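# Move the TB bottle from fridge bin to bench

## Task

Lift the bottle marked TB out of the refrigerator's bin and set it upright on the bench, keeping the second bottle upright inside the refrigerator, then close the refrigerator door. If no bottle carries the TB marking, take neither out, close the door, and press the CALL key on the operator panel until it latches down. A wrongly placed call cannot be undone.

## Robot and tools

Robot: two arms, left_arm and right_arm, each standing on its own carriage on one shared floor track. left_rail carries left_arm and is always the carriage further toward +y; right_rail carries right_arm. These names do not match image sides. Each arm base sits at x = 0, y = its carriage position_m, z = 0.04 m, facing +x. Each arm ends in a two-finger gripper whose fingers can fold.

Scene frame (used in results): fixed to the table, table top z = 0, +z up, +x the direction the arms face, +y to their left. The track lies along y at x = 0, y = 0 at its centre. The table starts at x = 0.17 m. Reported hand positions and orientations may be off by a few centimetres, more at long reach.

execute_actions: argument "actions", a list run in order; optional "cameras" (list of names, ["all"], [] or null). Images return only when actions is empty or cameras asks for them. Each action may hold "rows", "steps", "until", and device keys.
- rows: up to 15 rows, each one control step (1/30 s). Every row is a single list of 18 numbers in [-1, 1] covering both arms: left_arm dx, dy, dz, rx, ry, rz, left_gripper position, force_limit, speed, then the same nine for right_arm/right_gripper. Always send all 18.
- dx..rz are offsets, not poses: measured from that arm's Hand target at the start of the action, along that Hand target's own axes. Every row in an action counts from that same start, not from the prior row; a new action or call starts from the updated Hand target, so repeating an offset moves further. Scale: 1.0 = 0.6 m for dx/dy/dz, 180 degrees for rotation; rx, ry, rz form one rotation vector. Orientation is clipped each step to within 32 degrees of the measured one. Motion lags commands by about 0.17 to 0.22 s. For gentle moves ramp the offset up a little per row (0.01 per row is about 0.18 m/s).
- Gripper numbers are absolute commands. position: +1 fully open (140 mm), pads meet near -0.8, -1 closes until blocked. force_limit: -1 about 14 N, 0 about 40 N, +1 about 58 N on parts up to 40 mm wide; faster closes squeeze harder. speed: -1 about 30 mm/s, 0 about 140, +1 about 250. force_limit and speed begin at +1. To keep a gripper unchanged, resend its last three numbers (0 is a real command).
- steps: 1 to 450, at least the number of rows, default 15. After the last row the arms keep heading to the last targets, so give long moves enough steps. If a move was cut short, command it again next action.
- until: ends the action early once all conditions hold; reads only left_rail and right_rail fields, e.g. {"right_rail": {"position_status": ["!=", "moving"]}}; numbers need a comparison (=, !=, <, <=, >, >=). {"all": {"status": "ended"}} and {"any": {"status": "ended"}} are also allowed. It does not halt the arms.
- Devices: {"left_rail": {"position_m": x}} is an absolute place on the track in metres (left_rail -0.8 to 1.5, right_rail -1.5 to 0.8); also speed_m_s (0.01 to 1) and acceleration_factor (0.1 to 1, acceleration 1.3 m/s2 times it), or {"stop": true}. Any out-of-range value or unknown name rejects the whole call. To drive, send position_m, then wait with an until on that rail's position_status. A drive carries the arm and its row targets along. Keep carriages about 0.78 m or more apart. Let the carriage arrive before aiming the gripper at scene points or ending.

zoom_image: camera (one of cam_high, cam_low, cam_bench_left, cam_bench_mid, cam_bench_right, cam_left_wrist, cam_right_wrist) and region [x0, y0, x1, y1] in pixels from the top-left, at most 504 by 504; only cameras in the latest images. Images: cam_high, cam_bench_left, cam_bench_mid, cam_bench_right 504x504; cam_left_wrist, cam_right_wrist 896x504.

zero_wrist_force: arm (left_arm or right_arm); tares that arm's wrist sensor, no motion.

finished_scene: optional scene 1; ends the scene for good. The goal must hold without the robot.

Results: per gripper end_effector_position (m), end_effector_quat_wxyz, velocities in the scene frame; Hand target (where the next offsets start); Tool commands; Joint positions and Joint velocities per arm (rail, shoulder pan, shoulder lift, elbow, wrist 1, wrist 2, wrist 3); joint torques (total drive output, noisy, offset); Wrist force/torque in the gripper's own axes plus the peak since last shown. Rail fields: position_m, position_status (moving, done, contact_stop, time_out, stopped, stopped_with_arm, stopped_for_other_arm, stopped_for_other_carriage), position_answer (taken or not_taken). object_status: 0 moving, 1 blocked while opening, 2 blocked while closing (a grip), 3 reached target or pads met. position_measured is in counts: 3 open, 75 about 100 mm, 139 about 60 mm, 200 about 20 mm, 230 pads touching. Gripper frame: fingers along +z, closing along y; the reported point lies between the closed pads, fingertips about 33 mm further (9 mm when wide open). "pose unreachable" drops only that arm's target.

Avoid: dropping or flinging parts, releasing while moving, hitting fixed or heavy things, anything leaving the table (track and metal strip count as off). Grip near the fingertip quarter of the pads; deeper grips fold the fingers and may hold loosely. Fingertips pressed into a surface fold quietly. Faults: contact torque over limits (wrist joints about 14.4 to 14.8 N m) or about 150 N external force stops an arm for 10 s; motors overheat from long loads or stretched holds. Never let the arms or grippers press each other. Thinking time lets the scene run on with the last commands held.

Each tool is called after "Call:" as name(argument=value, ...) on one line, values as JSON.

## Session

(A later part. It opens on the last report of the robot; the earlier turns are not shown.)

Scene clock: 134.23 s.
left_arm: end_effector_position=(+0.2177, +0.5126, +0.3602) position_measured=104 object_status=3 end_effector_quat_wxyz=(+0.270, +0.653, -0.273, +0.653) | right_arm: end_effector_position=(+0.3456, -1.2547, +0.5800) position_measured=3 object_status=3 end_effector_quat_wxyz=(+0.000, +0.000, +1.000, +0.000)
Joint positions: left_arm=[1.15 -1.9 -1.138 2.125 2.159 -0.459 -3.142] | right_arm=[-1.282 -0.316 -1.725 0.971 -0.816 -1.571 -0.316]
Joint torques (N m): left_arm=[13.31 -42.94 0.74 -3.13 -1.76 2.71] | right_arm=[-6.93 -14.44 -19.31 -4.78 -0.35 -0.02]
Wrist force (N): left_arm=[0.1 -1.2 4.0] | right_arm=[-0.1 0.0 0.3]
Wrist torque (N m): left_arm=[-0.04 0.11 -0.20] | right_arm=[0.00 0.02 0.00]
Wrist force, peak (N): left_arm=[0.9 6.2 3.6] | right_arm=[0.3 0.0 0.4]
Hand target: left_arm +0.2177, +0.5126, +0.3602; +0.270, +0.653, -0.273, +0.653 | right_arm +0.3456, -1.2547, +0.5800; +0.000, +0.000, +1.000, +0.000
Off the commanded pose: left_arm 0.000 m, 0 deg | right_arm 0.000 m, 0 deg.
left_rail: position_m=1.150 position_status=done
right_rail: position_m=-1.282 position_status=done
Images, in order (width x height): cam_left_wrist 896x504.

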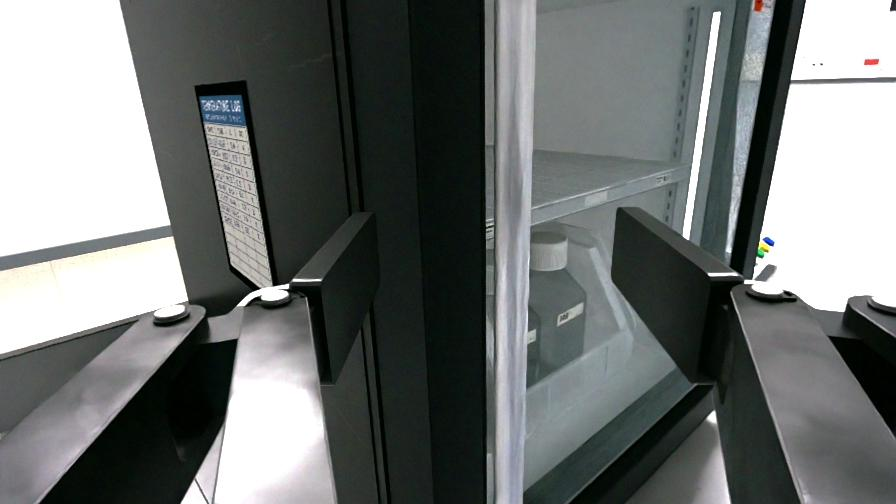

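Call:
execute_actions(actions=[{"rows":[[0,0.008,0,0,0,0,-0.22,1,-1,0,0,0,0,0,0,1,1,1]],"steps":50},{"rows":[[0,0,0.01,0,0,0,-0.22,1,-1,0,0,0,0,0,0,1,1,1],[0,0,0.02,0,0,0,-0.22,1,-1,0,0,0,0,0,0,1,1,1],[0,0,0.03,0,0,0,-0.22,1,-1,0,0,0,0,0,0,1,1,1]],"steps":30}], cameras=["cam_left_wrist"])

Call:
zoom_image(camera="cam_left_wrist", region=[300, 150, 700, 504])

Scene clock: 142.80 s.
left_arm: end_effector_position=(+0.2270, +0.4965, +0.3602) position_measured=157 object_status=3 end_effector_quat_wxyz=(+0.270, +0.653, -0.273, +0.653) | right_arm: end_effector_position=(+0.3456, -1.2547, +0.5800) position_measured=3 object_status=3 end_effector_quat_wxyz=(+0.000, +0.000, +1.000, +0.000)
Joint positions: left_arm=[1.15 -1.866 -1.112 2.077 2.18 -0.493 -3.142] | right_arm=[-1.282 -0.316 -1.725 0.971 -0.816 -1.571 -0.316]
Joint torques (N m): left_arm=[13.99 -26.36 -26.8 0.53 -1.9 2.58] | right_arm=[-7.1 -14.11 -20.45 -4.78 -0.48 -0.22]
Wrist force (N): left_arm=[0.3 -1.3 4.0] | right_arm=[0.0 0.2 -0.1]
Wrist torque (N m): left_arm=[-0.06 0.06 -0.21] | right_arm=[0.03 0.00 0.00]
Wrist force, peak (N): left_arm=[0.4 -1.9 4.5] | right_arm=[-0.1 -0.1 0.6]
Hand target: left_arm +0.2270, +0.4965, +0.3602; +0.270, +0.653, -0.273, +0.653 | right_arm +0.3456, -1.2547, +0.5800; +0.000, +0.000, +1.000, +0.000
Off the commanded pose: left_arm 0.000 m, 0 deg | right_arm 0.000 m, 0 deg.
left_rail: position_m=1.150 position_status=done
right_rail: position_m=-1.282 position_status=done
Images, in order (width x height): cam_left_wrist 896x504.

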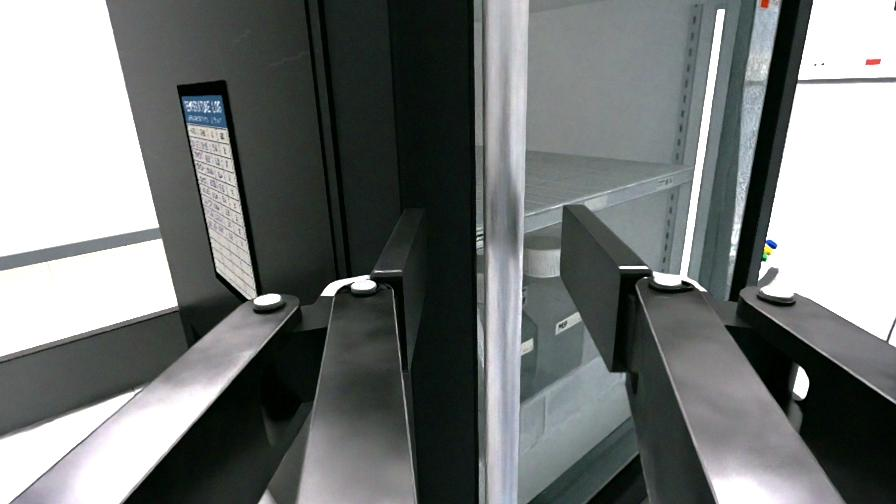

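Scaled by 1.260 from the camera's 896x504 image, which has a finer 1280x720 frame.

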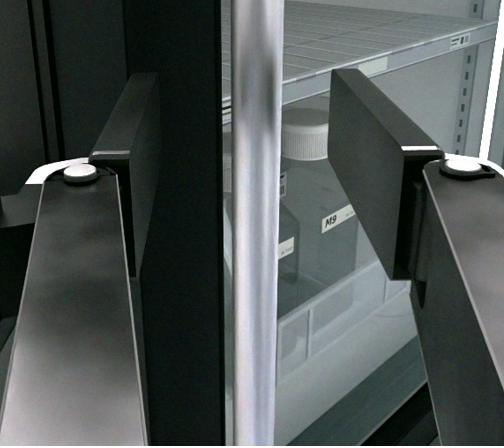

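Call:
execute_actions(actions=[{"rows":[[0,0.005,0.01,0,0,0,-0.22,1,-1,0,0,0,0,0,0,1,1,1],[0,0.008,0.02,0,0,0,-0.22,1,-1,0,0,0,0,0,0,1,1,1],[0,0.008,0.03,0,0,0,-0.22,1,-1,0,0,0,0,0,0,1,1,1]],"steps":30}], cameras=["cam_left_wrist"])

Call:
zoom_image(camera="cam_left_wrist", region=[300, 150, 700, 504])

Scene clock: 147.30 s.
left_arm: end_effector_position=(+0.2363, +0.4803, +0.3601) position_measured=157 object_status=3 end_effector_quat_wxyz=(+0.270, +0.653, -0.273, +0.653) | right_arm: end_effector_position=(+0.3456, -1.2547, +0.5800) position_measured=3 object_status=3 end_effector_quat_wxyz=(+0.000, +0.000, +1.000, +0.000)
Joint positions: left_arm=[1.15 -1.834 -1.085 2.028 2.203 -0.525 -3.141] | right_arm=[-1.282 -0.316 -1.725 0.971 -0.816 -1.571 -0.316]
Joint torques (N m): left_arm=[14.36 -28.38 -26.76 0.25 -2.14 2.27] | right_arm=[-7.7 -14.07 -19.22 -4.94 -0.45 -0.07]
Wrist force (N): left_arm=[-0.1 -1.4 4.0] | right_arm=[0.1 -0.1 0.0]
Wrist torque (N m): left_arm=[-0.08 0.11 -0.20] | right_arm=[-0.03 -0.01 0.00]
Wrist force, peak (N): left_arm=[0.0 -1.4 4.5] | right_arm=[0.0 0.1 0.4]
Hand target: left_arm +0.2363, +0.4803, +0.3601; +0.270, +0.653, -0.273, +0.653 | right_arm +0.3456, -1.2547, +0.5800; +0.000, +0.000, +1.000, +0.000
Off the commanded pose: left_arm 0.000 m, 0 deg | right_arm 0.000 m, 0 deg.
left_rail: position_m=1.150 position_status=done
right_rail: position_m=-1.282 position_status=done
Images, in order (width x height): cam_left_wrist 896x504.

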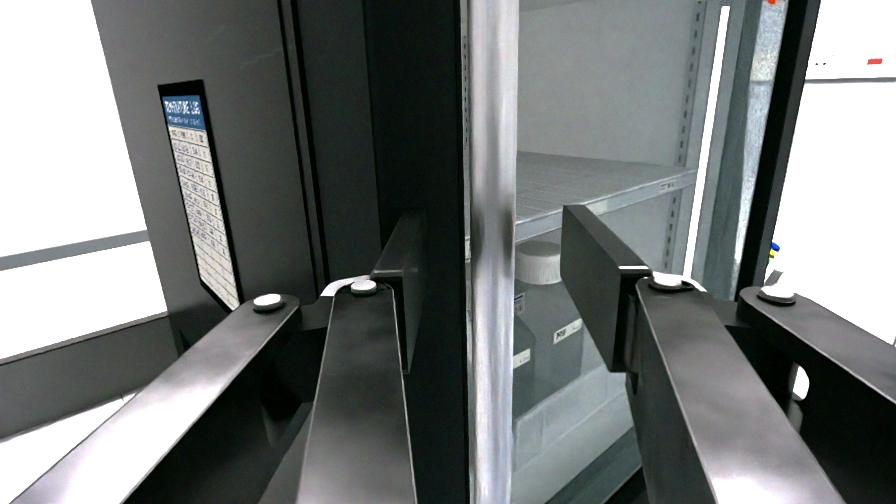

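Scaled by 1.260 from the camera's 896x504 image, which has a finer 1280x720 frame.

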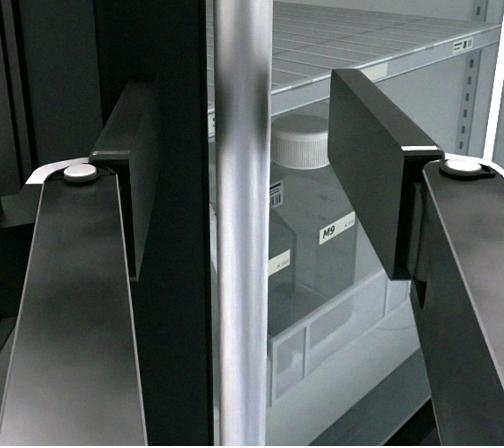

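Call:
execute_actions(actions=[{"rows":[[0,0,0,0,0,0,-1,-1,-1,0,0,0,0,0,0,1,1,1]],"steps":75}], cameras=["cam_left_wrist"])

Call:
zoom_image(camera="cam_left_wrist", region=[300, 150, 700, 504])

Scene clock: 152.90 s.
left_arm: end_effector_position=(+0.2364, +0.4803, +0.3601) position_measured=208 object_status=2 end_effector_quat_wxyz=(+0.270, +0.653, -0.273, +0.653) | right_arm: end_effector_position=(+0.3456, -1.2547, +0.5800) position_measured=3 object_status=3 end_effector_quat_wxyz=(+0.000, +0.000, +1.000, +0.000)
Joint positions: left_arm=[1.15 -1.834 -1.085 2.028 2.203 -0.525 -3.141] | right_arm=[-1.282 -0.316 -1.725 0.971 -0.816 -1.571 -0.316]
Joint torques (N m): left_arm=[-13.74 -27.45 -25.76 0.16 -1.92 -2.14] | right_arm=[-7.39 -14.52 -20.23 -5.1 -0.42 -0.02]
Wrist force (N): left_arm=[-1.3 -12.2 -5.5] | right_arm=[-0.1 0.0 0.0]
Wrist torque (N m): left_arm=[0.22 0.04 -0.27] | right_arm=[-0.01 0.02 0.00]
Wrist force, peak (N): left_arm=[-1.4 -12.7 -5.7] | right_arm=[-0.1 0.2 0.3]
Hand target: left_arm +0.2363, +0.4803, +0.3601; +0.270, +0.653, -0.273, +0.653 | right_arm +0.3456, -1.2547, +0.5800; +0.000, +0.000, +1.000, +0.000
Off the commanded pose: left_arm 0.000 m, 0 deg | right_arm 0.000 m, 0 deg.
left_rail: position_m=1.150 position_status=done
right_rail: position_m=-1.282 position_status=done
Images, in order (width x height): cam_left_wrist 896x504.

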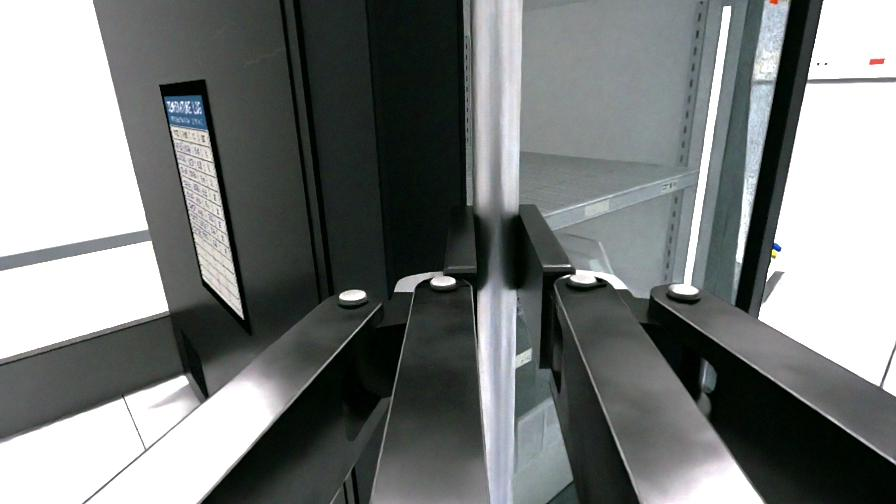

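Scaled by 1.260 from the camera's 896x504 image, which has a finer 1280x720 frame.

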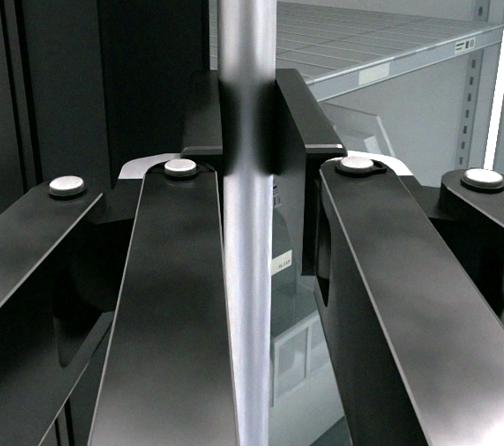

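Call:
execute_actions(actions=[{"rows":[[0,0,0,0,0,0,-0.98,0,-1,0,0,0,0,0,0,1,1,1]],"steps":30},{"rows":[[0,0.01,-0.008,0,0,0,-0.98,0,-1,0,0,0,0,0,0,1,1,1],[0,0.02,-0.017,0,0,0,-0.98,0,-1,0,0,0,0,0,0,1,1,1],[0,0.03,-0.025,0,0,0,-0.98,0,-1,0,0,0,0,0,0,1,1,1],[0,0.04,-0.033,0,0,0,-0.98,0,-1,0,0,0,0,0,0,1,1,1],[0,0.05,-0.042,0,0,0,-0.98,0,-1,0,0,0,0,0,0,1,1,1],[0,0.0587,-0.05,0,0,0,-0.98,0,-1,0,0,0,0,0,0,1,1,1]],"steps":30}], cameras=["cam_left_wrist"])

Scene clock: 164.03 s.
left_arm: end_effector_position=(+0.1902, +0.4767, +0.3601) position_measured=210 object_status=2 end_effector_quat_wxyz=(+0.270, +0.653, -0.273, +0.653) | right_arm: end_effector_position=(+0.3456, -1.2547, +0.5800) position_measured=3 object_status=3 end_effector_quat_wxyz=(+0.000, +0.000, +1.000, +0.000)
Joint positions: left_arm=[1.15 -1.933 -1.078 2.016 2.209 -0.425 -3.142] | right_arm=[-1.282 -0.316 -1.725 0.971 -0.816 -1.571 -0.316]
Joint torques (N m): left_arm=[-11.66 -30.12 -29.11 0.13 1.71 -2.6] | right_arm=[-7.7 -14.36 -20.8 -5.1 -0.38 -0.23]
Wrist force (N): left_arm=[-3.8 -1.4 5.7] | right_arm=[0.1 0.1 0.2]
Wrist torque (N m): left_arm=[0.27 0.11 -0.35] | right_arm=[0.02 -0.02 0.00]
Wrist force, peak (N): left_arm=[-1.6 -16.1 12.9] | right_arm=[0.2 0.3 0.4]
Hand target: left_arm +0.1902, +0.4767, +0.3601; +0.270, +0.653, -0.273, +0.653 | right_arm +0.3456, -1.2547, +0.5800; +0.000, +0.000, +1.000, +0.000
Off the commanded pose: left_arm 0.000 m, 0 deg | right_arm 0.000 m, 0 deg.
left_rail: position_m=1.150 position_status=done
right_rail: position_m=-1.282 position_status=done
Images, in order (width x height): cam_left_wrist 896x504.

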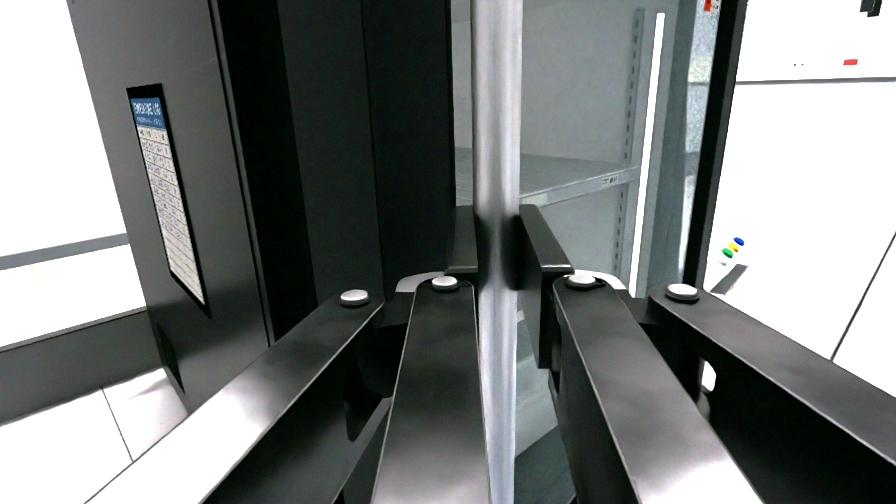

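Call:
execute_actions(actions=[{"rows":[[0,0.021,-0.015,0.007,0,0,-0.98,0,-1,0,0,0,0,0,0,1,1,1],[0,0.042,-0.03,0.015,0,0,-0.98,0,-1,0,0,0,0,0,0,1,1,1],[0,0.0629,-0.0445,0.022,0,0,-0.98,0,-1,0,0,0,0,0,0,1,1,1]],"steps":15},{"rows":[[0,0.021,-0.015,0.007,0,0,-0.98,0,-1,0,0,0,0,0,0,1,1,1],[0,0.042,-0.029,0.015,0,0,-0.98,0,-1,0,0,0,0,0,0,1,1,1],[0,0.0637,-0.0436,0.022,0,0,-0.98,0,-1,0,0,0,0,0,0,1,1,1]],"steps":15},{"rows":[[0,0.021,-0.014,0.007,0,0,-0.98,0,-1,0,0,0,0,0,0,1,1,1],[0,0.042,-0.028,0.015,0,0,-0.98,0,-1,0,0,0,0,0,0,1,1,1],[0,0.0645,-0.0424,0.022,0,0,-0.98,0,-1,0,0,0,0,0,0,1,1,1]],"steps":15},{"rows":[[0,0.021,-0.014,0.007,0,0,-0.98,0,-1,0,0,0,0,0,0,1,1,1],[0,0.042,-0.028,0.015,0,0,-0.98,0,-1,0,0,0,0,0,0,1,1,1],[0,0.0653,-0.041,0.022,0,0,-0.98,0,-1,0,0,0,0,0,0,1,1,1]],"steps":15},{"rows":[[0,0.021,-0.014,0.007,0,0,-0.98,0,-1,0,0,0,0,0,0,1,1,1],[0,0.042,-0.028,0.015,0,0,-0.98,0,-1,0,0,0,0,0,0,1,1,1],[0,0.0658,-0.04,0.022,0,0,-0.98,0,-1,0,0,0,0,0,0,1,1,1]],"steps":30}], cameras=["cam_left_wrist","cam_bench_left"])

Scene clock: 175.23 s.
left_arm: end_effector_position=(-0.0262, +0.4002, +0.3596) position_measured=232 object_status=3 end_effector_quat_wxyz=(+0.154, +0.690, -0.157, +0.690) | right_arm: end_effector_position=(+0.3456, -1.2547, +0.5800) position_measured=3 object_status=3 end_effector_quat_wxyz=(+0.000, +0.000, +1.000, +0.000)
Joint positions: left_arm=[1.15 -2.228 -0.649 1.183 2.605 0.215 -3.135] | right_arm=[-1.282 -0.316 -1.725 0.971 -0.816 -1.571 -0.316]
Joint torques (N m): left_arm=[16.53 -46.45 -32.5 -0.81 2.4 2.8] | right_arm=[-7.87 -15.86 -19.75 -5.32 -0.52 -0.03]
Wrist force (N): left_arm=[-0.1 -2.1 2.5] | right_arm=[0.0 0.0 0.2]
Wrist torque (N m): left_arm=[-0.24 0.11 -0.21] | right_arm=[0.00 0.00 -0.01]
Wrist force, peak (N): left_arm=[-6.1 23.4 41.4] | right_arm=[0.3 0.2 0.3]
Hand target: left_arm -0.0262, +0.4002, +0.3596; +0.154, +0.690, -0.157, +0.690 | right_arm +0.3456, -1.2547, +0.5800; +0.000, +0.000, +1.000, +0.000
Off the commanded pose: left_arm 0.000 m, 0 deg | right_arm 0.000 m, 0 deg.
left_rail: position_m=1.150 position_status=done
right_rail: position_m=-1.282 position_status=done
Images, in order (width x height): cam_bench_left 504x504, cam_left_wrist 896x504.

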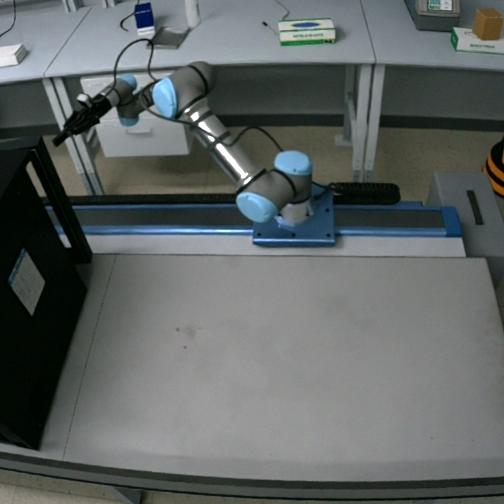

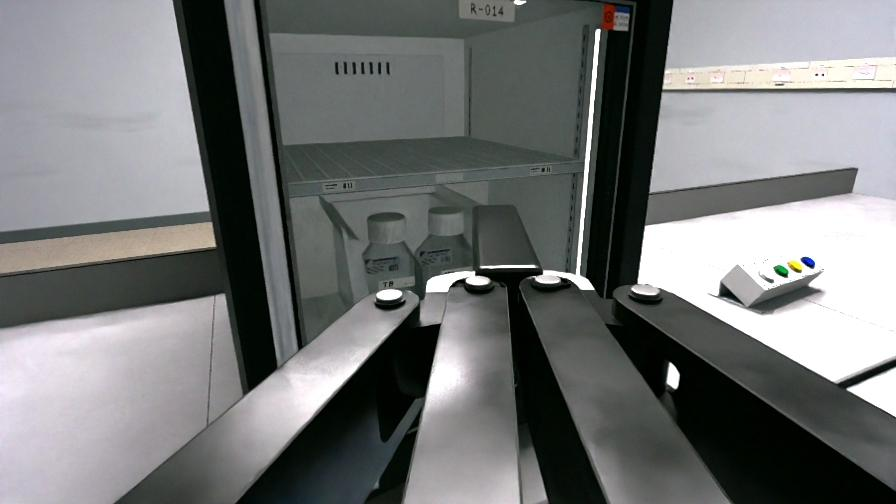

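Call:
execute_actions(actions=[{"rows":[[0,-0.33,-0.158,-0.108,0,0,-0.98,0,-1,0,0,0,0,0,0,1,1,1]],"steps":60}], cameras=["cam_left_wrist","cam_bench_left"])

Call:
zoom_image(camera="cam_bench_left", region=[0, 100, 200, 300])

Scene clock: 181.77 s.
left_arm: end_effector_position=(-0.0271, +0.6197, +0.3604) position_measured=232 object_status=3 end_effector_quat_wxyz=(+0.268, +0.654, -0.271, +0.654) | right_arm: end_effector_position=(+0.3456, -1.2547, +0.5800) position_measured=3 object_status=3 end_effector_quat_wxyz=(+0.000, +0.000, +1.000, +0.000)
Joint positions: left_arm=[1.15 -2.585 -1.167 2.177 2.124 0.233 -3.13] | right_arm=[-1.282 -0.316 -1.725 0.971 -0.816 -1.571 -0.316]
Joint torques (N m): left_arm=[-11.64 -38.38 3.25 2.35 -1.99 -2.76] | right_arm=[-7.65 -14.87 -20.14 -5.39 -0.77 -0.21]
Wrist force (N): left_arm=[-0.5 -1.8 2.6] | right_arm=[0.0 0.0 0.3]
Wrist torque (N m): left_arm=[-0.17 0.22 -0.06] | right_arm=[-0.01 -0.01 0.00]
Wrist force, peak (N): left_arm=[-5.1 1.4 11.8] | right_arm=[0.1 0.2 0.4]
Hand target: left_arm -0.0271, +0.6197, +0.3604; +0.268, +0.654, -0.271, +0.654 | right_arm +0.3456, -1.2547, +0.5800; +0.000, +0.000, +1.000, +0.000
Off the commanded pose: left_arm 0.000 m, 0 deg | right_arm 0.000 m, 0 deg.
left_rail: position_m=1.150 position_status=done
right_rail: position_m=-1.282 position_status=done
Images, in order (width x height): cam_bench_left 504x504, cam_left_wrist 896x504.

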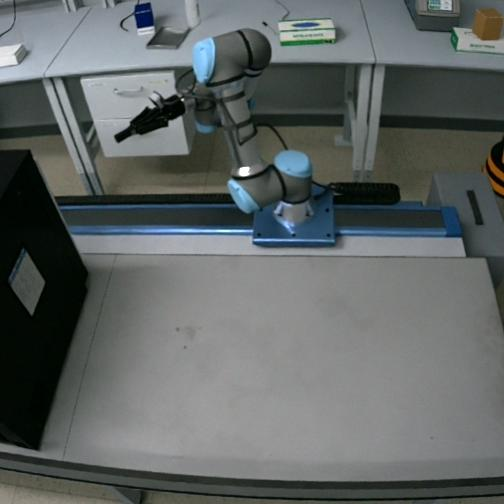

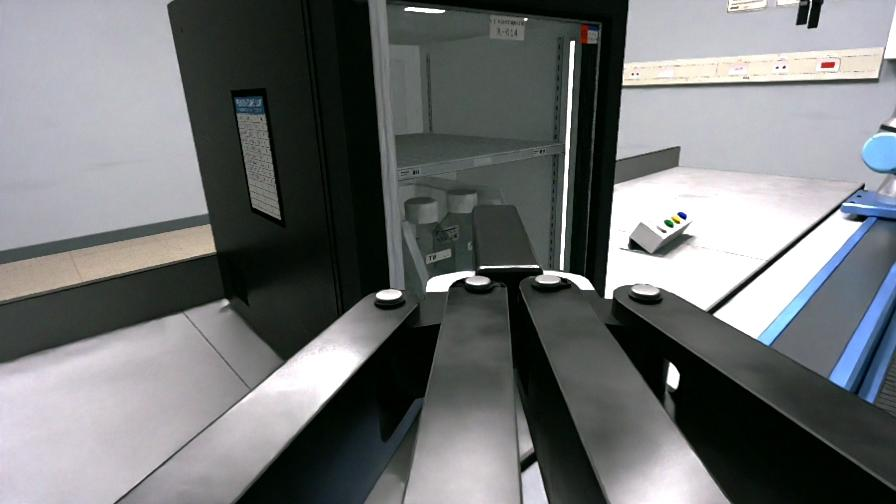

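Scaled by 2.520 from the camera's 504x504 image, which has a finer 720x720 frame.

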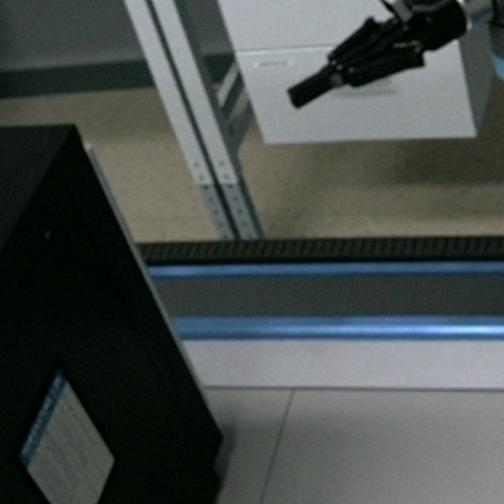

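Call:
execute_actions(actions=[{"rows":[[0,-0.11,0.18,-0.08,0,0,-0.22,1,-1,0,0,0,0,0,0,1,1,1]],"steps":15},{"rows":[[0,-0.175,0.153,-0.087,0,0,-0.22,1,-1,0,0,0,0,0,0,1,1,1]],"steps":60}], cameras=["cam_left_wrist"])

Call:
zoom_image(camera="cam_left_wrist", region=[300, 150, 700, 504])

Scene clock: 193.03 s.
left_arm: end_effector_position=(+0.2332, +0.5654, +0.3605) position_measured=157 object_status=3 end_effector_quat_wxyz=(+0.428, +0.562, -0.431, +0.561) | right_arm: end_effector_position=(+0.3456, -1.2547, +0.5800) position_measured=3 object_status=3 end_effector_quat_wxyz=(+0.000, +0.000, +1.000, +0.000)
Joint positions: left_arm=[1.15 -1.506 -1.295 2.396 2.044 -1.371 -3.14] | right_arm=[-1.282 -0.316 -1.725 0.971 -0.816 -1.571 -0.316]
Joint torques (N m): left_arm=[14.33 -17.51 -25.76 -0.41 -1.99 -1.54] | right_arm=[-6.97 -15.55 -20.07 -5.48 -0.7 -0.22]
Wrist force (N): left_arm=[0.3 -2.0 2.3] | right_arm=[0.1 -0.1 0.2]
Wrist torque (N m): left_arm=[-0.21 0.07 -0.09] | right_arm=[-0.02 -0.01 0.00]
Wrist force, peak (N): left_arm=[0.9 17.3 -5.3] | right_arm=[0.3 0.2 0.4]
Hand target: left_arm +0.2332, +0.5654, +0.3605; +0.428, +0.562, -0.431, +0.561 | right_arm +0.3456, -1.2547, +0.5800; +0.000, +0.000, +1.000, +0.000
Off the commanded pose: left_arm 0.000 m, 0 deg | right_arm 0.000 m, 0 deg.
left_rail: position_m=1.150 position_status=done
right_rail: position_m=-1.282 position_status=done
Images, in order (width x height): cam_left_wrist 896x504.

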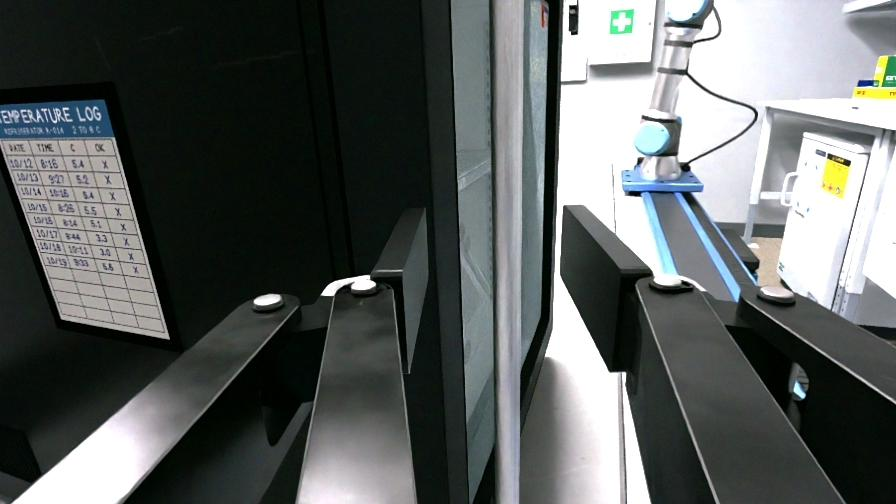

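Scaled by 1.260 from the camera's 896x504 image, which has a finer 1280x720 frame.

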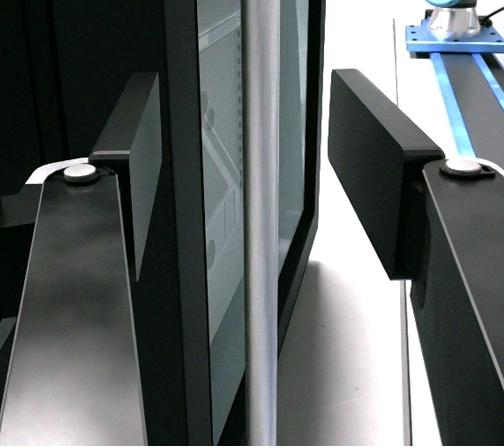

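Call:
execute_actions(actions=[{"rows":[[0,0.018,0,0,0,0,-0.414,1,-1,0,0,0,0,0,0,1,1,1]],"steps":30},{"rows":[[0,0,0.02,0,0,0,-0.414,1,-1,0,0,0,0,0,0,1,1,1],[0,0,0.04,0,0,0,-0.414,1,-1,0,0,0,0,0,0,1,1,1],[0,0,0.06,0,0,0,-0.414,1,-1,0,0,0,0,0,0,1,1,1],[0,0,0.08,0,0,0,-0.414,1,-1,0,0,0,0,0,0,1,1,1],[0,0,0.1,0,0,0,-0.414,1,-1,0,0,0,0,0,0,1,1,1],[0,0,0.125,0,0,0,-0.414,1,-1,0,0,0,0,0,0,1,1,1]],"steps":30}], cameras=["cam_left_wrist"])

Call:
zoom_image(camera="cam_left_wrist", region=[300, 150, 700, 504])

Scene clock: 203.97 s.
left_arm: end_effector_position=(+0.2424, +0.4902, +0.3602) position_measured=181 object_status=3 end_effector_quat_wxyz=(+0.428, +0.562, -0.431, +0.561) | right_arm: end_effector_position=(+0.3456, -1.2547, +0.5800) position_measured=3 object_status=3 end_effector_quat_wxyz=(+0.000, +0.000, +1.000, +0.000)
Joint positions: left_arm=[1.15 -1.495 -1.176 2.191 2.13 -1.383 -3.14] | right_arm=[-1.282 -0.316 -1.725 0.971 -0.816 -1.571 -0.316]
Joint torques (N m): left_arm=[15.54 -22.6 -26.73 -0.43 -2.02 2.31] | right_arm=[-7.9 -15.95 -20.04 -5.62 -0.69 -0.17]
Wrist force (N): left_arm=[0.0 -1.9 2.2] | right_arm=[0.3 0.0 0.3]
Wrist torque (N m): left_arm=[-0.20 0.11 -0.08] | right_arm=[0.00 -0.06 0.00]
Wrist force, peak (N): left_arm=[0.0 -4.2 2.5] | right_arm=[0.4 -0.1 0.4]
Hand target: left_arm +0.2424, +0.4901, +0.3602; +0.428, +0.562, -0.431, +0.561 | right_arm +0.3456, -1.2547, +0.5800; +0.000, +0.000, +1.000, +0.000
Off the commanded pose: left_arm 0.000 m, 0 deg | right_arm 0.000 m, 0 deg.
left_rail: position_m=1.150 position_status=done
right_rail: position_m=-1.282 position_status=done
Images, in order (width x height): cam_left_wrist 896x504.

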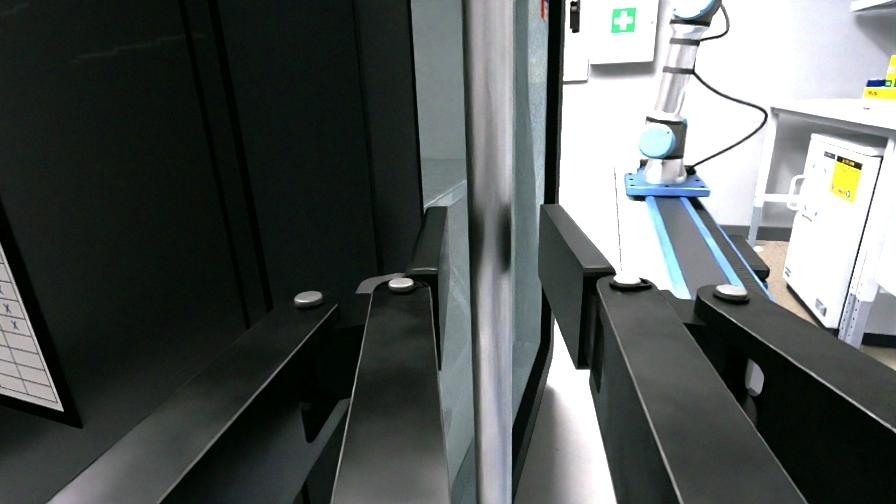

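Scaled by 1.260 from the camera's 896x504 image, which has a finer 1280x720 frame.

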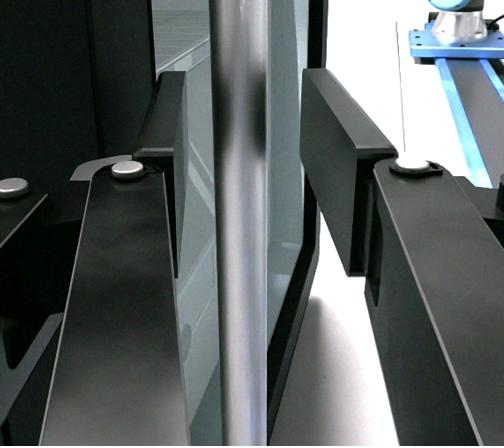

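Call:
execute_actions(actions=[{"rows":[[0,0,0.013,0,0,0,-0.414,1,-1,0,0,0,0,0,0,1,1,1]],"steps":20},{"rows":[[0,0,0,0,0,0,-1,1,-1,0,0,0,0,0,0,1,1,1]],"steps":60}], cameras=["cam_left_wrist"])

Scene clock: 208.53 s.
left_arm: end_effector_position=(+0.2444, +0.4826, +0.3602) position_measured=211 object_status=2 end_effector_quat_wxyz=(+0.428, +0.562, -0.431, +0.561) | right_arm: end_effector_position=(+0.3456, -1.2547, +0.5800) position_measured=3 object_status=3 end_effector_quat_wxyz=(+0.000, +0.000, +1.000, +0.000)
Joint positions: left_arm=[1.15 -1.491 -1.163 2.169 2.139 -1.386 -3.14] | right_arm=[-1.282 -0.316 -1.725 0.971 -0.816 -1.571 -0.316]
Joint torques (N m): left_arm=[-21.03 -25.86 -26.95 -0.37 -2.11 2.26] | right_arm=[-8.07 -15.36 -19.16 -5.73 -0.75 -0.1]
Wrist force (N): left_arm=[-2.7 -13.4 -13.5] | right_arm=[0.0 0.0 0.1]
Wrist torque (N m): left_arm=[0.05 0.21 -0.31] | right_arm=[0.01 -0.01 -0.01]
Wrist force, peak (N): left_arm=[-2.6 -13.8 -13.6] | right_arm=[0.1 0.2 0.4]
Hand target: left_arm +0.2444, +0.4826, +0.3602; +0.428, +0.562, -0.431, +0.561 | right_arm +0.3456, -1.2547, +0.5800; +0.000, +0.000, +1.000, +0.000
Off the commanded pose: left_arm 0.000 m, 0 deg | right_arm 0.000 m, 0 deg.
left_rail: position_m=1.150 position_status=done
right_rail: position_m=-1.282 position_status=done
Images, in order (width x height): cam_left_wrist 896x504.

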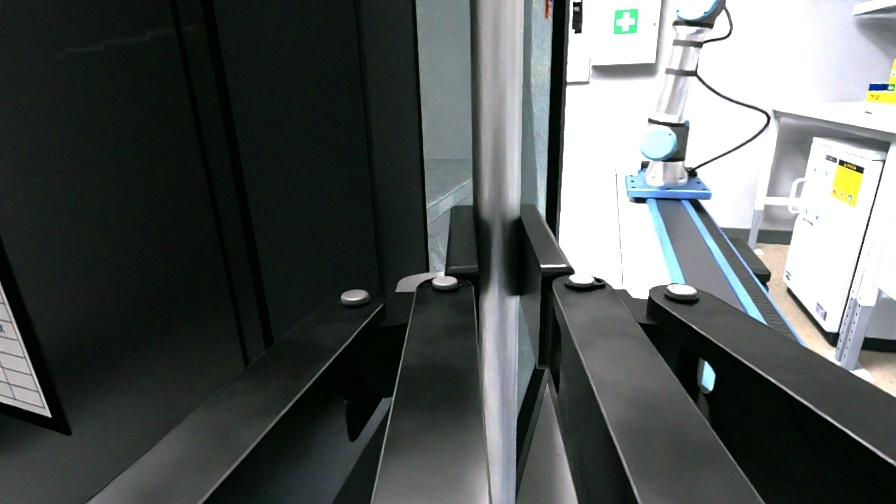

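Call:
execute_actions(actions=[{"rows":[[0,0.026,-0.003,0.009,0,0,-1,1,-1,0,0,0,0,0,0,1,1,1],[0,0.053,-0.006,0.018,0,0,-1,1,-1,0,0,0,0,0,0,1,1,1],[0,0.0789,-0.009,0.0278,0,0,-1,1,-1,0,0,0,0,0,0,1,1,1]],"steps":15},{"rows":[[0,0.026,-0.003,0.009,0,0,-1,1,-1,0,0,0,0,0,0,1,1,1],[0,0.053,-0.006,0.018,0,0,-1,1,-1,0,0,0,0,0,0,1,1,1],[0,0.0789,-0.009,0.0278,0,0,-1,1,-1,0,0,0,0,0,0,1,1,1]],"steps":30}], cameras=["cam_left_wrist"])

Scene clock: 222.30 s.
left_arm: end_effector_position=(+0.1510, +0.4642, +0.3600) position_measured=211 object_status=2 end_effector_quat_wxyz=(+0.378, +0.597, -0.380, +0.596) | right_arm: end_effector_position=(+0.3456, -1.2547, +0.5800) position_measured=3 object_status=3 end_effector_quat_wxyz=(+0.000, +0.000, +1.000, +0.000)
Joint positions: left_arm=[1.15 -1.86 -1.158 2.16 2.143 -0.843 -3.142] | right_arm=[-1.282 -0.316 -1.725 0.971 -0.816 -1.571 -0.316]
Joint torques (N m): left_arm=[-9.45 -31.45 -31.86 -2.35 3.45 -2.54] | right_arm=[-6.92 -15.06 -19.83 -5.92 -0.76 -0.09]
Wrist force (N): left_arm=[-13.6 -0.8 5.8] | right_arm=[0.2 -0.1 0.4]
Wrist torque (N m): left_arm=[-0.61 0.28 -0.28] | right_arm=[-0.01 -0.06 0.00]
Wrist force, peak (N): left_arm=[-2.4 -2.2 57.7] | right_arm=[0.0 -0.1 0.5]
Hand target: left_arm +0.1510, +0.4642, +0.3600; +0.378, +0.597, -0.380, +0.596 | right_arm +0.3456, -1.2547, +0.5800; +0.000, +0.000, +1.000, +0.000
Off the commanded pose: left_arm 0.000 m, 0 deg | right_arm 0.000 m, 0 deg.
left_rail: position_m=1.150 position_status=done
right_rail: position_m=-1.282 position_status=done
Images, in order (width x height): cam_left_wrist 896x504.

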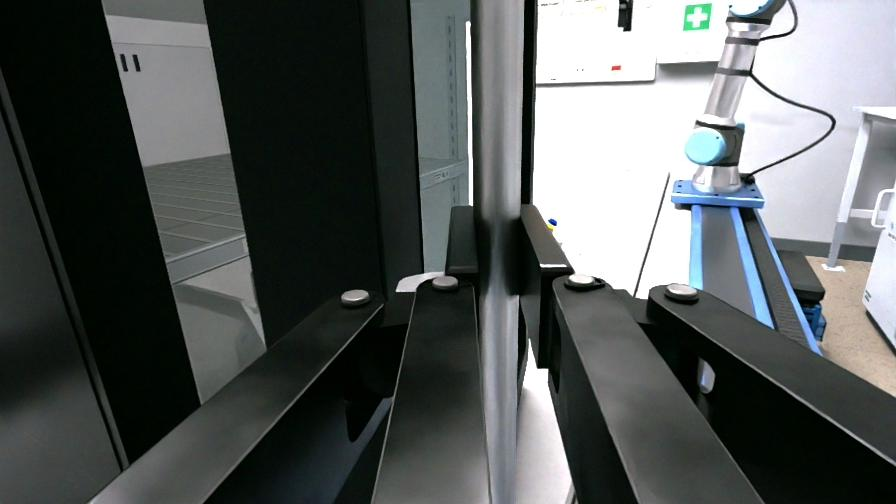

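Call:
execute_actions(actions=[{"rows":[[0,0.026,-0.003,0.009,0,0,-1,1,-1,0,0,0,0,0,0,1,1,1],[0,0.053,-0.006,0.018,0,0,-1,1,-1,0,0,0,0,0,0,1,1,1],[0,0.0789,-0.009,0.0278,0,0,-1,1,-1,0,0,0,0,0,0,1,1,1]],"steps":12},{"rows":[[0,0.026,-0.003,0.009,0,0,-1,1,-1,0,0,0,0,0,0,1,1,1],[0,0.053,-0.006,0.018,0,0,-1,1,-1,0,0,0,0,0,0,1,1,1],[0,0.0789,-0.009,0.0278,0,0,-1,1,-1,0,0,0,0,0,0,1,1,1]],"steps":12},{"rows":[[0,0.026,-0.003,0.009,0,0,-1,1,-1,0,0,0,0,0,0,1,1,1],[0,0.053,-0.006,0.018,0,0,-1,1,-1,0,0,0,0,0,0,1,1,1],[0,0.0789,-0.009,0.0278,0,0,-1,1,-1,0,0,0,0,0,0,1,1,1]],"steps":30}], cameras=["cam_left_wrist","cam_bench_left","cam_bench_mid"])

Scene clock: 228.10 s.
left_arm: end_effector_position=(+0.0204, +0.4070, +0.3596) position_measured=211 object_status=2 end_effector_quat_wxyz=(+0.297, +0.641, -0.299, +0.641) | right_arm: end_effector_position=(+0.3456, -1.2547, +0.5800) position_measured=3 object_status=3 end_effector_quat_wxyz=(+0.000, +0.000, +1.000, +0.000)
Joint positions: left_arm=[1.15 -2.165 -0.942 1.758 2.334 -0.276 -3.146] | right_arm=[-1.282 -0.316 -1.725 0.971 -0.816 -1.571 -0.316]
Joint torques (N m): left_arm=[0.65 -62.69 -46.48 -1.4 1.59 -2.65] | right_arm=[-7.36 -15.94 -20.01 -6.06 -0.71 -0.1]
Wrist force (N): left_arm=[-52.5 -4.5 -25.3] | right_arm=[0.1 0.3 0.1]
Wrist torque (N m): left_arm=[-0.28 -0.46 -0.47] | right_arm=[0.06 -0.02 0.00]
Wrist force, peak (N): left_arm=[-51.2 -3.7 -32.9] | right_arm=[0.2 0.2 0.4]
Hand target: left_arm +0.0204, +0.4070, +0.3596; +0.297, +0.641, -0.299, +0.641 | right_arm +0.3456, -1.2547, +0.5800; +0.000, +0.000, +1.000, +0.000
Off the commanded pose: left_arm 0.000 m, 0 deg | right_arm 0.000 m, 0 deg.
left_rail: position_m=1.150 position_status=done
right_rail: position_m=-1.282 position_status=done
Images, in order (width x height): cam_bench_left 504x504, cam_bench_mid 504x504, cam_left_wrist 896x504.

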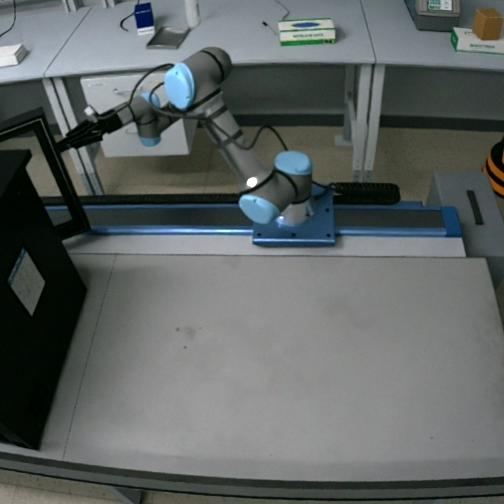

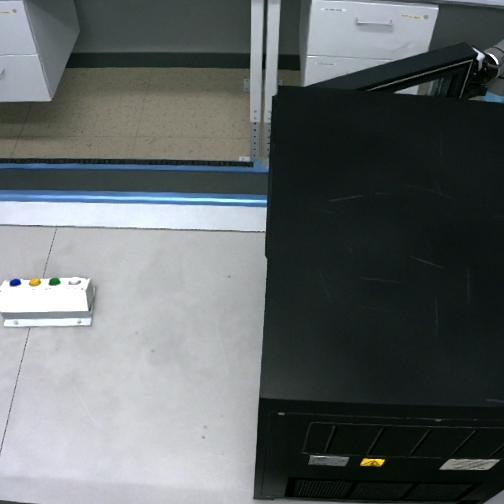

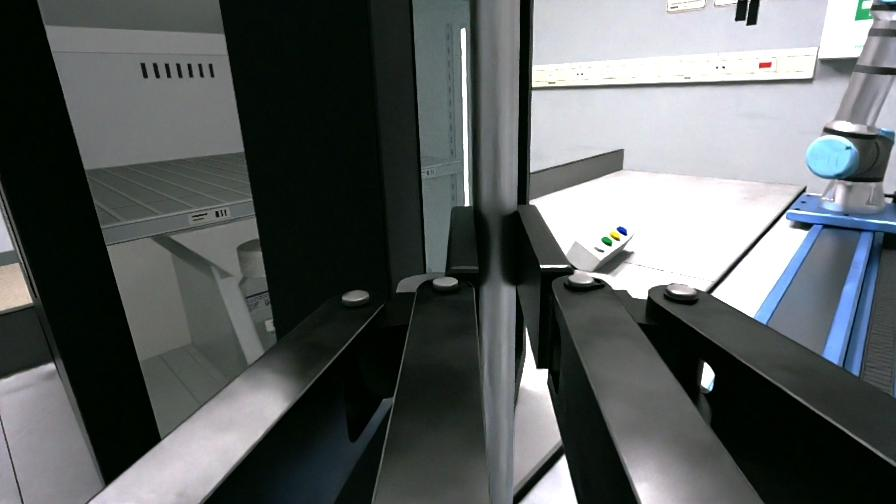

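Call:
execute_actions(actions=[{"rows":[[0,0,0,0,0,0,-0.55,1,-1,0,0,0,0,0,0,1,1,1]],"steps":18},{"rows":[[0,0,0,0,0,0,-1,0,-1,0,0,0,0,0,0,1,1,1]],"steps":40}])

Scene clock: 233.57 s.
left_arm: end_effector_position=(+0.0204, +0.4070, +0.3596) position_measured=210 object_status=2 end_effector_quat_wxyz=(+0.297, +0.642, -0.299, +0.641) | right_arm: end_effector_position=(+0.3456, -1.2547, +0.5800) position_measured=3 object_status=3 end_effector_quat_wxyz=(+0.000, +0.000, +1.000, +0.000)
Joint positions: left_arm=[1.15 -2.165 -0.942 1.758 2.334 -0.276 -3.146] | right_arm=[-1.282 -0.316 -1.725 0.971 -0.816 -1.571 -0.316]
Joint torques (N m): left_arm=[2.91 -32.24 -4.26 -1.81 -0.73 -2.3] | right_arm=[-7.17 -15.73 -19.24 -6.18 -0.93 -0.09]
Wrist force (N): left_arm=[2.3 -5.3 -4.7] | right_arm=[0.2 0.0 0.2]
Wrist torque (N m): left_arm=[-0.66 -0.17 -0.21] | right_arm=[0.00 -0.05 -0.01]
Wrist force, peak (N): left_arm=[-53.0 -4.5 -25.8] | right_arm=[0.0 -0.1 0.4]
Hand target: left_arm +0.0204, +0.4070, +0.3596; +0.297, +0.641, -0.299, +0.641 | right_arm +0.3456, -1.2547, +0.5800; +0.000, +0.000, +1.000, +0.000
Off the commanded pose: left_arm 0.000 m, 0 deg | right_arm 0.000 m, 0 deg.
left_rail: position_m=1.150 position_status=done
right_rail: position_m=-1.282 position_status=done

Call:
execute_actions(actions=[{"right_rail":{"position_m":-0.45},"rows":[[0,0.026,-0.003,0.009,0,0,-1,0,-1,0,0,0,0,0,0,1,1,1],[0,0.053,-0.006,0.018,0,0,-1,0,-1,0,0,0,0,0,0,1,1,1],[0,0.0789,-0.009,0.0278,0,0,-1,0,-1,0,0,0,0,0,0,1,1,1]],"steps":15},{"rows":[[0,0.026,-0.003,0.009,0,0,-1,0,-1,0,0,0,0,0,0,1,1,1],[0,0.053,-0.006,0.018,0,0,-1,0,-1,0,0,0,0,0,0,1,1,1],[0,0.0789,-0.009,0.0278,0,0,-1,0,-1,0,0,0,0,0,0,1,1,1]],"steps":60}], cameras=["cam_left_wrist","cam_bench_mid"])

Scene clock: 246.87 s.
left_arm: end_effector_position=(-0.0564, +0.3509, +0.3593) position_measured=211 object_status=2 end_effector_quat_wxyz=(+0.239, +0.665, -0.242, +0.665) | right_arm: end_effector_position=(+0.3456, -0.4228, +0.5800) position_measured=3 object_status=3 end_effector_quat_wxyz=(+0.000, +0.000, +1.000, +0.000)
Joint positions: left_arm=[1.15 -2.229 -0.702 1.288 2.596 -0.037 -3.179] | right_arm=[-0.45 -0.316 -1.725 0.971 -0.816 -1.571 -0.316]
Joint torques (N m): left_arm=[35.94 -82.82 -15.17 1.09 2.43 -2.55] | right_arm=[4.14 -11.38 -20.59 -6.27 -1 -0.08]
Wrist force (N): left_arm=[-32.5 -5.4 -35.1] | right_arm=[0.0 0.2 0.4]
Wrist torque (N m): left_arm=[-0.60 -0.33 -0.31] | right_arm=[0.03 0.00 -0.01]
Wrist force, peak (N): left_arm=[-32.4 -5.3 -35.4] | right_arm=[1.0 -4.0 0.2]
Hand target: left_arm -0.0564, +0.3509, +0.3593; +0.239, +0.665, -0.242, +0.665 | right_arm +0.3456, -0.4228, +0.5800; +0.000, +0.000, +1.000, +0.000
Off the commanded pose: left_arm 0.000 m, 0 deg | right_arm 0.000 m, 0 deg.
left_rail: position_m=1.150 position_status=done
right_rail: position_m=-0.450 position_status=done
Images, in order (width x height): cam_bench_mid 504x504, cam_left_wrist 896x504.

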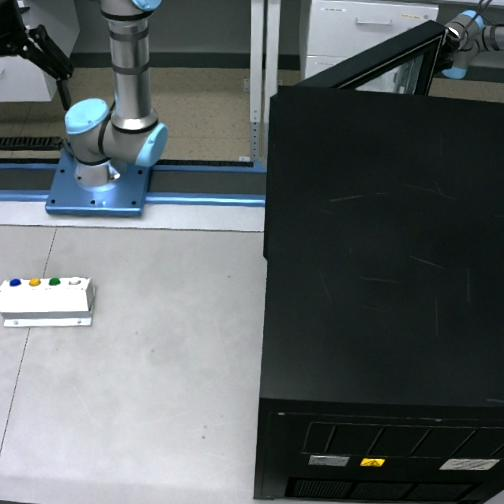

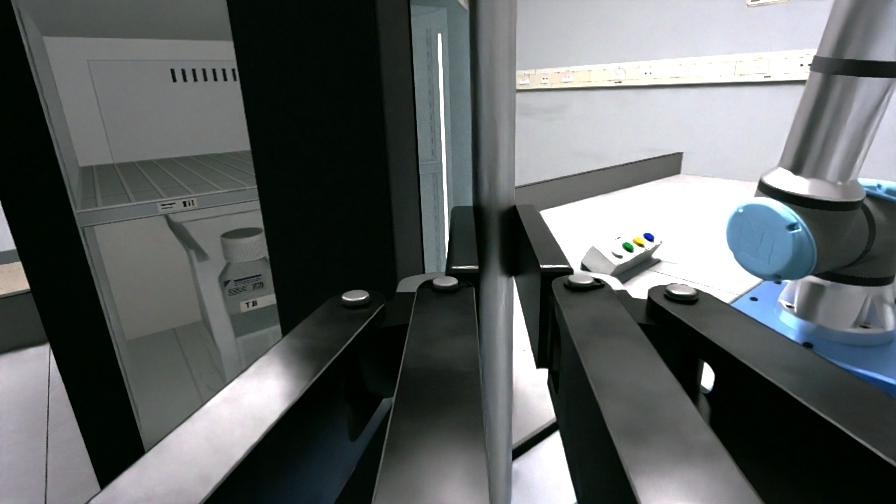

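Call:
execute_actions(actions=[{"rows":[[0,0,0,0,0,0,-0.55,0,-1,0.25,0,0.05,-0.07,0.06,0.07,1,1,1]],"steps":30},{"rows":[[0,0,0,0,0,0,-0.55,0,-1,0.3,0.35,0.0,-0.14,0.12,0.14,1,1,1]],"steps":60}], cameras=["cam_right_wrist","cam_bench_mid"])

Scene clock: 272.67 s.
left_arm: end_effector_position=(-0.0564, +0.3509, +0.3593) position_measured=199 object_status=3 end_effector_quat_wxyz=(+0.239, +0.665, -0.242, +0.665) | right_arm: end_effector_position=(+0.0935, -0.2308, +0.6225) position_measured=3 object_status=3 end_effector_quat_wxyz=(-0.215, +0.289, +0.894, +0.265)
Joint positions: left_arm=[1.15 -2.229 -0.703 1.289 2.598 -0.037 -3.18] | right_arm=[-0.45 -0.713 -2.014 0.995 0.085 -1.265 -0.19]
Joint torques (N m): left_arm=[-11.57 -62.2 -5.35 0.95 -1.52 -2.41] | right_arm=[6.83 3.89 -21.69 -4.13 -2.1 -1.83]
Wrist force (N): left_arm=[0.4 -2.8 3.9] | right_arm=[1.7 1.2 3.9]
Wrist torque (N m): left_arm=[-0.32 0.03 -0.08] | right_arm=[0.17 -0.09 -0.36]
Wrist force, peak (N): left_arm=[-32.8 -5.5 -34.9] | right_arm=[-11.3 -9.1 3.5]
Hand target: left_arm -0.0564, +0.3509, +0.3593; +0.239, +0.665, -0.242, +0.665 | right_arm +0.0935, -0.2308, +0.6225; -0.215, +0.289, +0.894, +0.265 (not the last commanded pose)
Off the commanded pose: left_arm 0.000 m, 0 deg | right_arm 0.048 m, 10 deg.
left_rail: position_m=1.150 position_status=done
right_rail: position_m=-0.450 position_status=done
pose unreachable (right arm): on one or more control steps of this call, first in action 1 (counted from 0), this arm could not follow its commanded pose, so it was not sent that pose on those steps. It may still have moved: this result reports where it is.
cause: moving toward the commanded pose would bring two parts of the arm too close to each other (its gripper and another part of the arm, with joints 4 (elbow) to 7 (wrist 3) between them, 30 mm apart when it was first held).
Images, in order (width x height): cam_bench_mid 504x504, cam_right_wrist 896x504.

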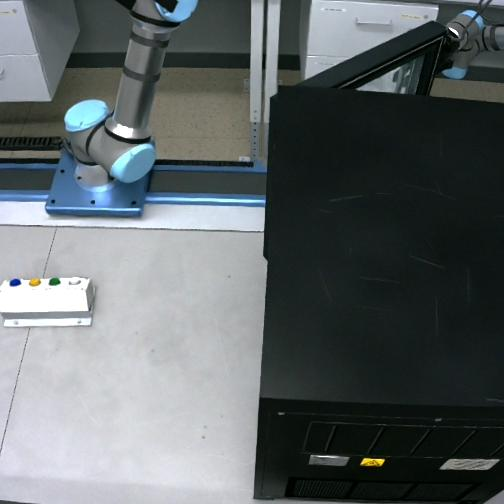

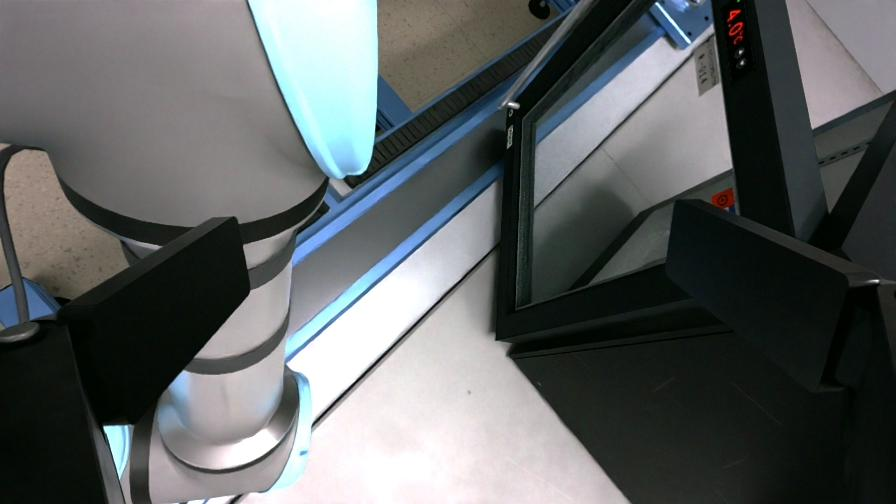

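Call:
execute_actions(actions=[{"right_rail":{"position_m":-0.85},"steps":90,"until":{"right_rail":{"position_status":["!=","moving"]}}},{"rows":[[0,0,0,0,0,0,-0.55,0,-1,-0.205,0.331,0.117,0,0,0,1,1,1]],"steps":60}], cameras=["cam_bench_right"])

Scene clock: 282.50 s.
left_arm: end_effector_position=(-0.0564, +0.3509, +0.3593) position_measured=199 object_status=3 end_effector_quat_wxyz=(+0.239, +0.665, -0.242, +0.665) | right_arm: end_effector_position=(+0.2936, -0.5008, +0.5719) position_measured=3 object_status=3 end_effector_quat_wxyz=(-0.215, +0.289, +0.894, +0.265)
Joint positions: left_arm=[1.15 -2.229 -0.703 1.289 2.598 -0.037 -3.18] | right_arm=[-0.85 0.08 -1.691 1.128 -0.773 -0.908 0.623]
Joint torques (N m): left_arm=[-9.22 -62.14 -5.85 0.94 -1.43 -2.33] | right_arm=[5.93 -8.15 -30.55 -5.98 -1.4 2.31]
Wrist force (N): left_arm=[0.3 -2.8 3.9] | right_arm=[1.6 1.3 3.6]
Wrist torque (N m): left_arm=[-0.34 0.05 -0.07] | right_arm=[0.15 -0.09 -0.39]
Wrist force, peak (N): left_arm=[0.3 -3.2 4.2] | right_arm=[11.2 -0.5 5.3]
Hand target: left_arm -0.0564, +0.3509, +0.3593; +0.239, +0.665, -0.242, +0.665 | right_arm +0.2936, -0.5008, +0.5719; -0.215, +0.289, +0.894, +0.265
Off the commanded pose: left_arm 0.000 m, 0 deg | right_arm 0.000 m, 0 deg.
left_rail: position_m=1.150 position_status=done
right_rail: position_m=-0.850 position_status=done
Images, in order (width x height): cam_bench_right 504x504.

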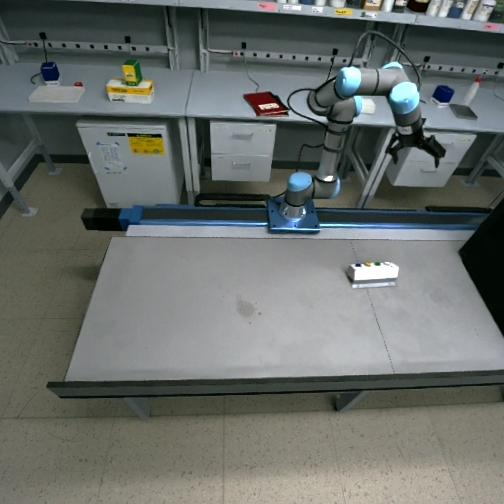

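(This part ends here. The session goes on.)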